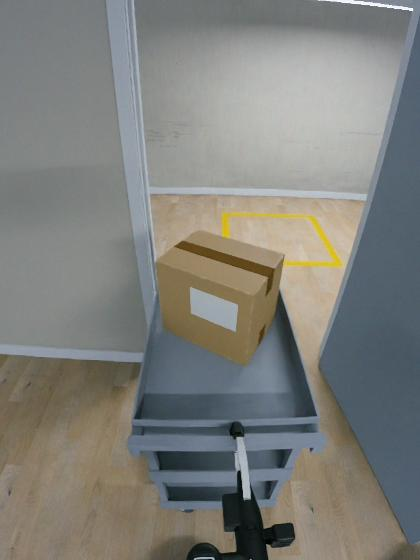

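Request:
move(r2={"base":{"rotate_rad":-0.27}}, blocking=false, cameras=[])

Request:
wait(seconds=2, cameras=[])

Request:
move(r2={"base":{"strafe_m":0.33}}, blocking=false, cameras=[])

Request:
wait(seconds=4, cameras=["r2_head_camera"])

Scene clock: 689.63 s.
move: r2 moving
r1: as last shown
r1.turned_by_imu: -0.002
r1.lidar_m: 0.38 0.65 0.64 0.66 3.58 4.42 3.35 1.97 1.72 1.70 1.55 0.34
r1.motor_effort: lift_m=+20(20) arm_m=-4(4) wheel_0=+15(16) wheel_1=+1(1) wheel_2=+8(8)
r1.servo_current: wrist_yaw_rad=65(65) wrist_pitch_rad=39(46) wrist_roll_rad=59(59) gripper_m=52(52)
r1.contact_limits: strafe_m 0.6
r1.wrist_depth_mm: 1229 - - - 225 - - / 1229 - - - 309 - - / 1205 - - - 245 103 - / 585 - - - 252 - - / - - - - 255 - - / 1205 - - 190 169 - - / 1182 778 177 183 161 - -
r2.base_odometry: x=-1.266 y=-2.832 heading=-2.244
r2.turned_by_wheels: -0.215
r2.turned_by_imu: -0.204
r2.base_tilt: forward=-0.7 right=+0.1
r2.lidar_m: 0.35 0.35 1.70 2.18 2.21 2.76 - 4.31 2.82 0.63 0.72 0.45
r2.base_status: rotate_rad moving
r2.joint_positions: lift_m=+0.688 arm_m=+0.000 wrist_yaw_rad=+0.012 wrist_pitch_rad=+0.005 wrist_roll_rad=+1.569 gripper_m=-0.019
r2.joint_status: not commanded
r2.measured_speeds: translate_m=-0.001 strafe_m=-0.003 rotate_rad=-0.502 lift_m=+0.000 arm_m=+0.000 wrist_yaw_rad=+0.000 wrist_pitch_rad=+0.000 wrist_roll_rad=+0.000
r2.motor_effort: lift_m=+22(22) arm_m=+1(4) wheel_0=+9(16) wheel_1=+4(10) wheel_2=+13(18)
r2.servo_current: wrist_yaw_rad=72(72) wrist_pitch_rad=46(59) wrist_roll_rad=39(52) gripper_m=78(85)
r2.hand_pose: x=+0.4603 y=-0.0840 z=+0.8644 quat_wxyz=(+0.708, +0.706, +0.006, +0.002) (m; r2's base frame)
r2.wrist_depth_mm: - - - 213 276 283 - / - - - 203 268 1430 1118 / - - - 193 257 1708 500 / - - - 188 248 820 - / - - 466 182 239 831 - / - - 186 174 180 - - / - - 500 - 225 - -
pictures: none
No camera images: "cameras" was empty.

Scene clock: 690.20 s.
earlier move: r2 done
r1.base_odometry: x=-1.392 y=-0.010 heading=+0.603
r1.turned_by_wheels: +0.000
r1.turned_by_imu: +0.000
r1.base_tilt: forward=-1.6 right=+1.2
r1.lidar_m: 0.37 0.65 0.60 0.67 3.59 4.40 3.34 1.97 1.67 1.68 1.58 0.35
r1.base_status: not commanded
r1.joint_positions: lift_m=+0.700 arm_m=+0.250 wrist_yaw_rad=+0.001 wrist_pitch_rad=+0.002 wrist_roll_rad=-0.001 gripper_m=-0.020
r1.joint_status: not commanded
r1.measured_speeds: all 0
r1.motor_effort: lift_m=+20(20) arm_m=-4(4) wheel_0=+16(16) wheel_1=+1(1) wheel_2=+8(8)
r1.servo_current: wrist_yaw_rad=59(72) wrist_pitch_rad=39(52) wrist_roll_rad=46(59) gripper_m=39(52)
r1.contact_limits: strafe_m 0.6
r1.hand_pose: x=+0.7095 y=-0.0871 z=+0.8775 quat_wxyz=(+1.000, +0.000, +0.001, +0.001) (m; r1's base frame)
r1.wrist_depth_mm: 1281 - - - 226 - - / 1205 - - - 309 - - / 1182 - - - 246 103 - / 564 - - - 251 - - / - - - - 256 - - / 1205 - - 191 169 - - / 1229 759 177 183 161 - -
r2.base_odometry: x=-1.266 y=-2.832 heading=-2.299
r2.turned_by_wheels: -0.055
r2.turned_by_imu: -0.053
r2.base_tilt: forward=-0.7 right=+0.1
r2.lidar_m: 0.32 0.32 1.60 2.18 2.18 2.62 - 4.50 2.89 0.64 0.68 0.45
r2.base_status: done
r2.joint_positions: lift_m=+0.688 arm_m=+0.000 wrist_yaw_rad=-0.004 wrist_pitch_rad=+0.005 wrist_roll_rad=+1.569 gripper_m=-0.019
r2.joint_status: not commanded
r2.measured_speeds: all 0
r2.motor_effort: lift_m=+21(22) arm_m=-3(4) wheel_0=+1(16) wheel_1=+3(10) wheel_2=-2(18)
r2.servo_current: wrist_yaw_rad=52(72) wrist_pitch_rad=46(59) wrist_roll_rad=46(59) gripper_m=72(85)
r2.hand_pose: x=+0.4589 y=-0.0887 z=+0.8644 quat_wxyz=(+0.708, +0.706, +0.000, -0.003) (m; r2's base frame)
r2.wrist_depth_mm: - - - 243 - - - / - - - 222 297 310 312 / - - - 209 277 1661 496 / - - - 196 256 1808 - / - - 574 185 241 831 - / - 452 187 171 180 - - / - - 459 - 216 - -
wait: 0.57 of 2 s (r2 has come to rest)
pictures: none
No camera images: "cameras" was empty.

Scene clock: 690.70 s.
move: r2 moving
r1: as last shown
r1.lidar_m: 0.42 0.69 0.67 0.70 3.56 4.42 3.34 1.95 1.69 1.73 1.55 0.32
r1.motor_effort: lift_m=+20(20) arm_m=-4(4) wheel_0=+16(17) wheel_1=+1(1) wheel_2=+8(8)
r1.servo_current: wrist_yaw_rad=26(59) wrist_pitch_rad=46(46) wrist_roll_rad=46(59) gripper_m=46(46)
r1.contact_limits: strafe_m 0.6
r1.wrist_depth_mm: 1255 - - - 224 - - / 1182 - - - 309 - - / 1160 - - - 246 103 - / 574 - - - 251 - - / - - - - 255 - - / 1182 - - 191 169 - - / 1182 768 178 183 160 - -
r2.base_odometry: x=-1.239 y=-2.856 heading=-2.299
r2.turned_by_wheels: +0.000
r2.turned_by_imu: +0.000
r2.base_tilt: forward=-0.7 right=+0.1
r2.lidar_m: 0.33 0.31 1.60 2.14 2.14 2.60 - 4.51 2.94 0.68 0.72 0.47
r2.base_status: strafe_m moving
r2.joint_positions: lift_m=+0.688 arm_m=+0.000 wrist_yaw_rad=-0.007 wrist_pitch_rad=+0.005 wrist_roll_rad=+1.569 gripper_m=-0.019
r2.joint_status: not commanded
r2.measured_speeds: translate_m=-0.001 strafe_m=+0.140 rotate_rad=+0.006 lift_m=+0.000 arm_m=+0.000 wrist_yaw_rad=-0.004 wrist_pitch_rad=+0.000 wrist_roll_rad=+0.000
r2.motor_effort: lift_m=+21(22) arm_m=-4(4) wheel_0=-11(16) wheel_1=+10(12) wheel_2=-1(1)
r2.servo_current: wrist_yaw_rad=52(59) wrist_pitch_rad=46(46) wrist_roll_rad=39(59) gripper_m=78(78)
r2.hand_pose: x=+0.4587 y=-0.0894 z=+0.8644 quat_wxyz=(+0.708, +0.706, -0.001, -0.004) (m; r2's base frame)
r2.wrist_depth_mm: - - - 239 - - - / - - - 219 293 307 309 / - - - 207 274 1661 508 / - - - 195 254 1661 - / - - 559 183 240 820 - / - 459 188 171 180 - - / - 466 466 - 216 - -
pictures: none
No camera images: "cameras" was empty.

Scene clock: 692.63 s.
earlier move: r2 done
r1.base_odometry: x=-1.392 y=-0.010 heading=+0.603
r1.turned_by_wheels: +0.000
r1.turned_by_imu: +0.000
r1.base_tilt: forward=-1.6 right=+1.3
r1.lidar_m: 0.40 0.94 0.96 1.03 3.57 4.42 3.34 1.99 1.72 1.73 1.55 0.35
r1.base_status: not commanded
r1.joint_positions: lift_m=+0.700 arm_m=+0.250 wrist_yaw_rad=+0.001 wrist_pitch_rad=+0.002 wrist_roll_rad=-0.001 gripper_m=-0.020
r1.joint_status: not commanded
r1.measured_speeds: all 0
r1.motor_effort: lift_m=+20(20) arm_m=-4(4) wheel_0=+16(17) wheel_1=+1(1) wheel_2=+8(8)
r1.servo_current: wrist_yaw_rad=52(72) wrist_pitch_rad=39(52) wrist_roll_rad=59(72) gripper_m=46(52)
r1.contact_limits: strafe_m 0.6
r1.hand_pose: x=+0.7095 y=-0.0871 z=+0.8775 quat_wxyz=(+1.000, +0.000, +0.001, +0.001) (m; r1's base frame)
r1.wrist_depth_mm: 1255 - - - 225 - - / 1255 - - - 309 - - / 1205 - - - 246 103 - / 1182 - - - 250 - - / - - - - 255 - - / 820 - - 191 169 - - / 866 - 178 184 161 - -
r2.base_odometry: x=-1.019 y=-3.051 heading=-2.299
r2.turned_by_wheels: +0.000
r2.turned_by_imu: +0.000
r2.base_tilt: forward=-0.7 right=+0.1
r2.lidar_m: 0.37 0.40 1.52 1.82 1.86 2.25 - 4.56 3.25 0.94 1.03 0.41
r2.base_status: done
r2.joint_positions: lift_m=+0.688 arm_m=+0.000 wrist_yaw_rad=+0.001 wrist_pitch_rad=+0.005 wrist_roll_rad=+1.569 gripper_m=-0.019
r2.joint_status: not commanded
r2.measured_speeds: all 0
r2.motor_effort: lift_m=+21(22) arm_m=-3(4) wheel_0=-1(16) wheel_1=+2(13) wheel_2=+0(2)
r2.servo_current: wrist_yaw_rad=59(65) wrist_pitch_rad=46(52) wrist_roll_rad=39(65) gripper_m=78(85)
r2.hand_pose: x=+0.4594 y=-0.0871 z=+0.8644 quat_wxyz=(+0.708, +0.706, +0.002, -0.001) (m; r2's base frame)
r2.wrist_depth_mm: - - - 183 248 265 264 / - - - 182 243 1661 1160 / - - - 180 239 820 - / - - 512 178 237 831 - / - - 473 176 234 842 - / - - 187 173 180 - - / - 123 559 - 229 - -
wait: 1.93 of 4 s (r2 has come to rest)
pictures: r2_head_camera
Images, in order (width x height): r2_head_camera 420x560.

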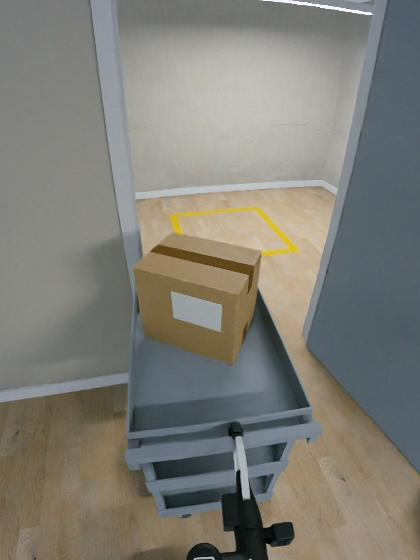

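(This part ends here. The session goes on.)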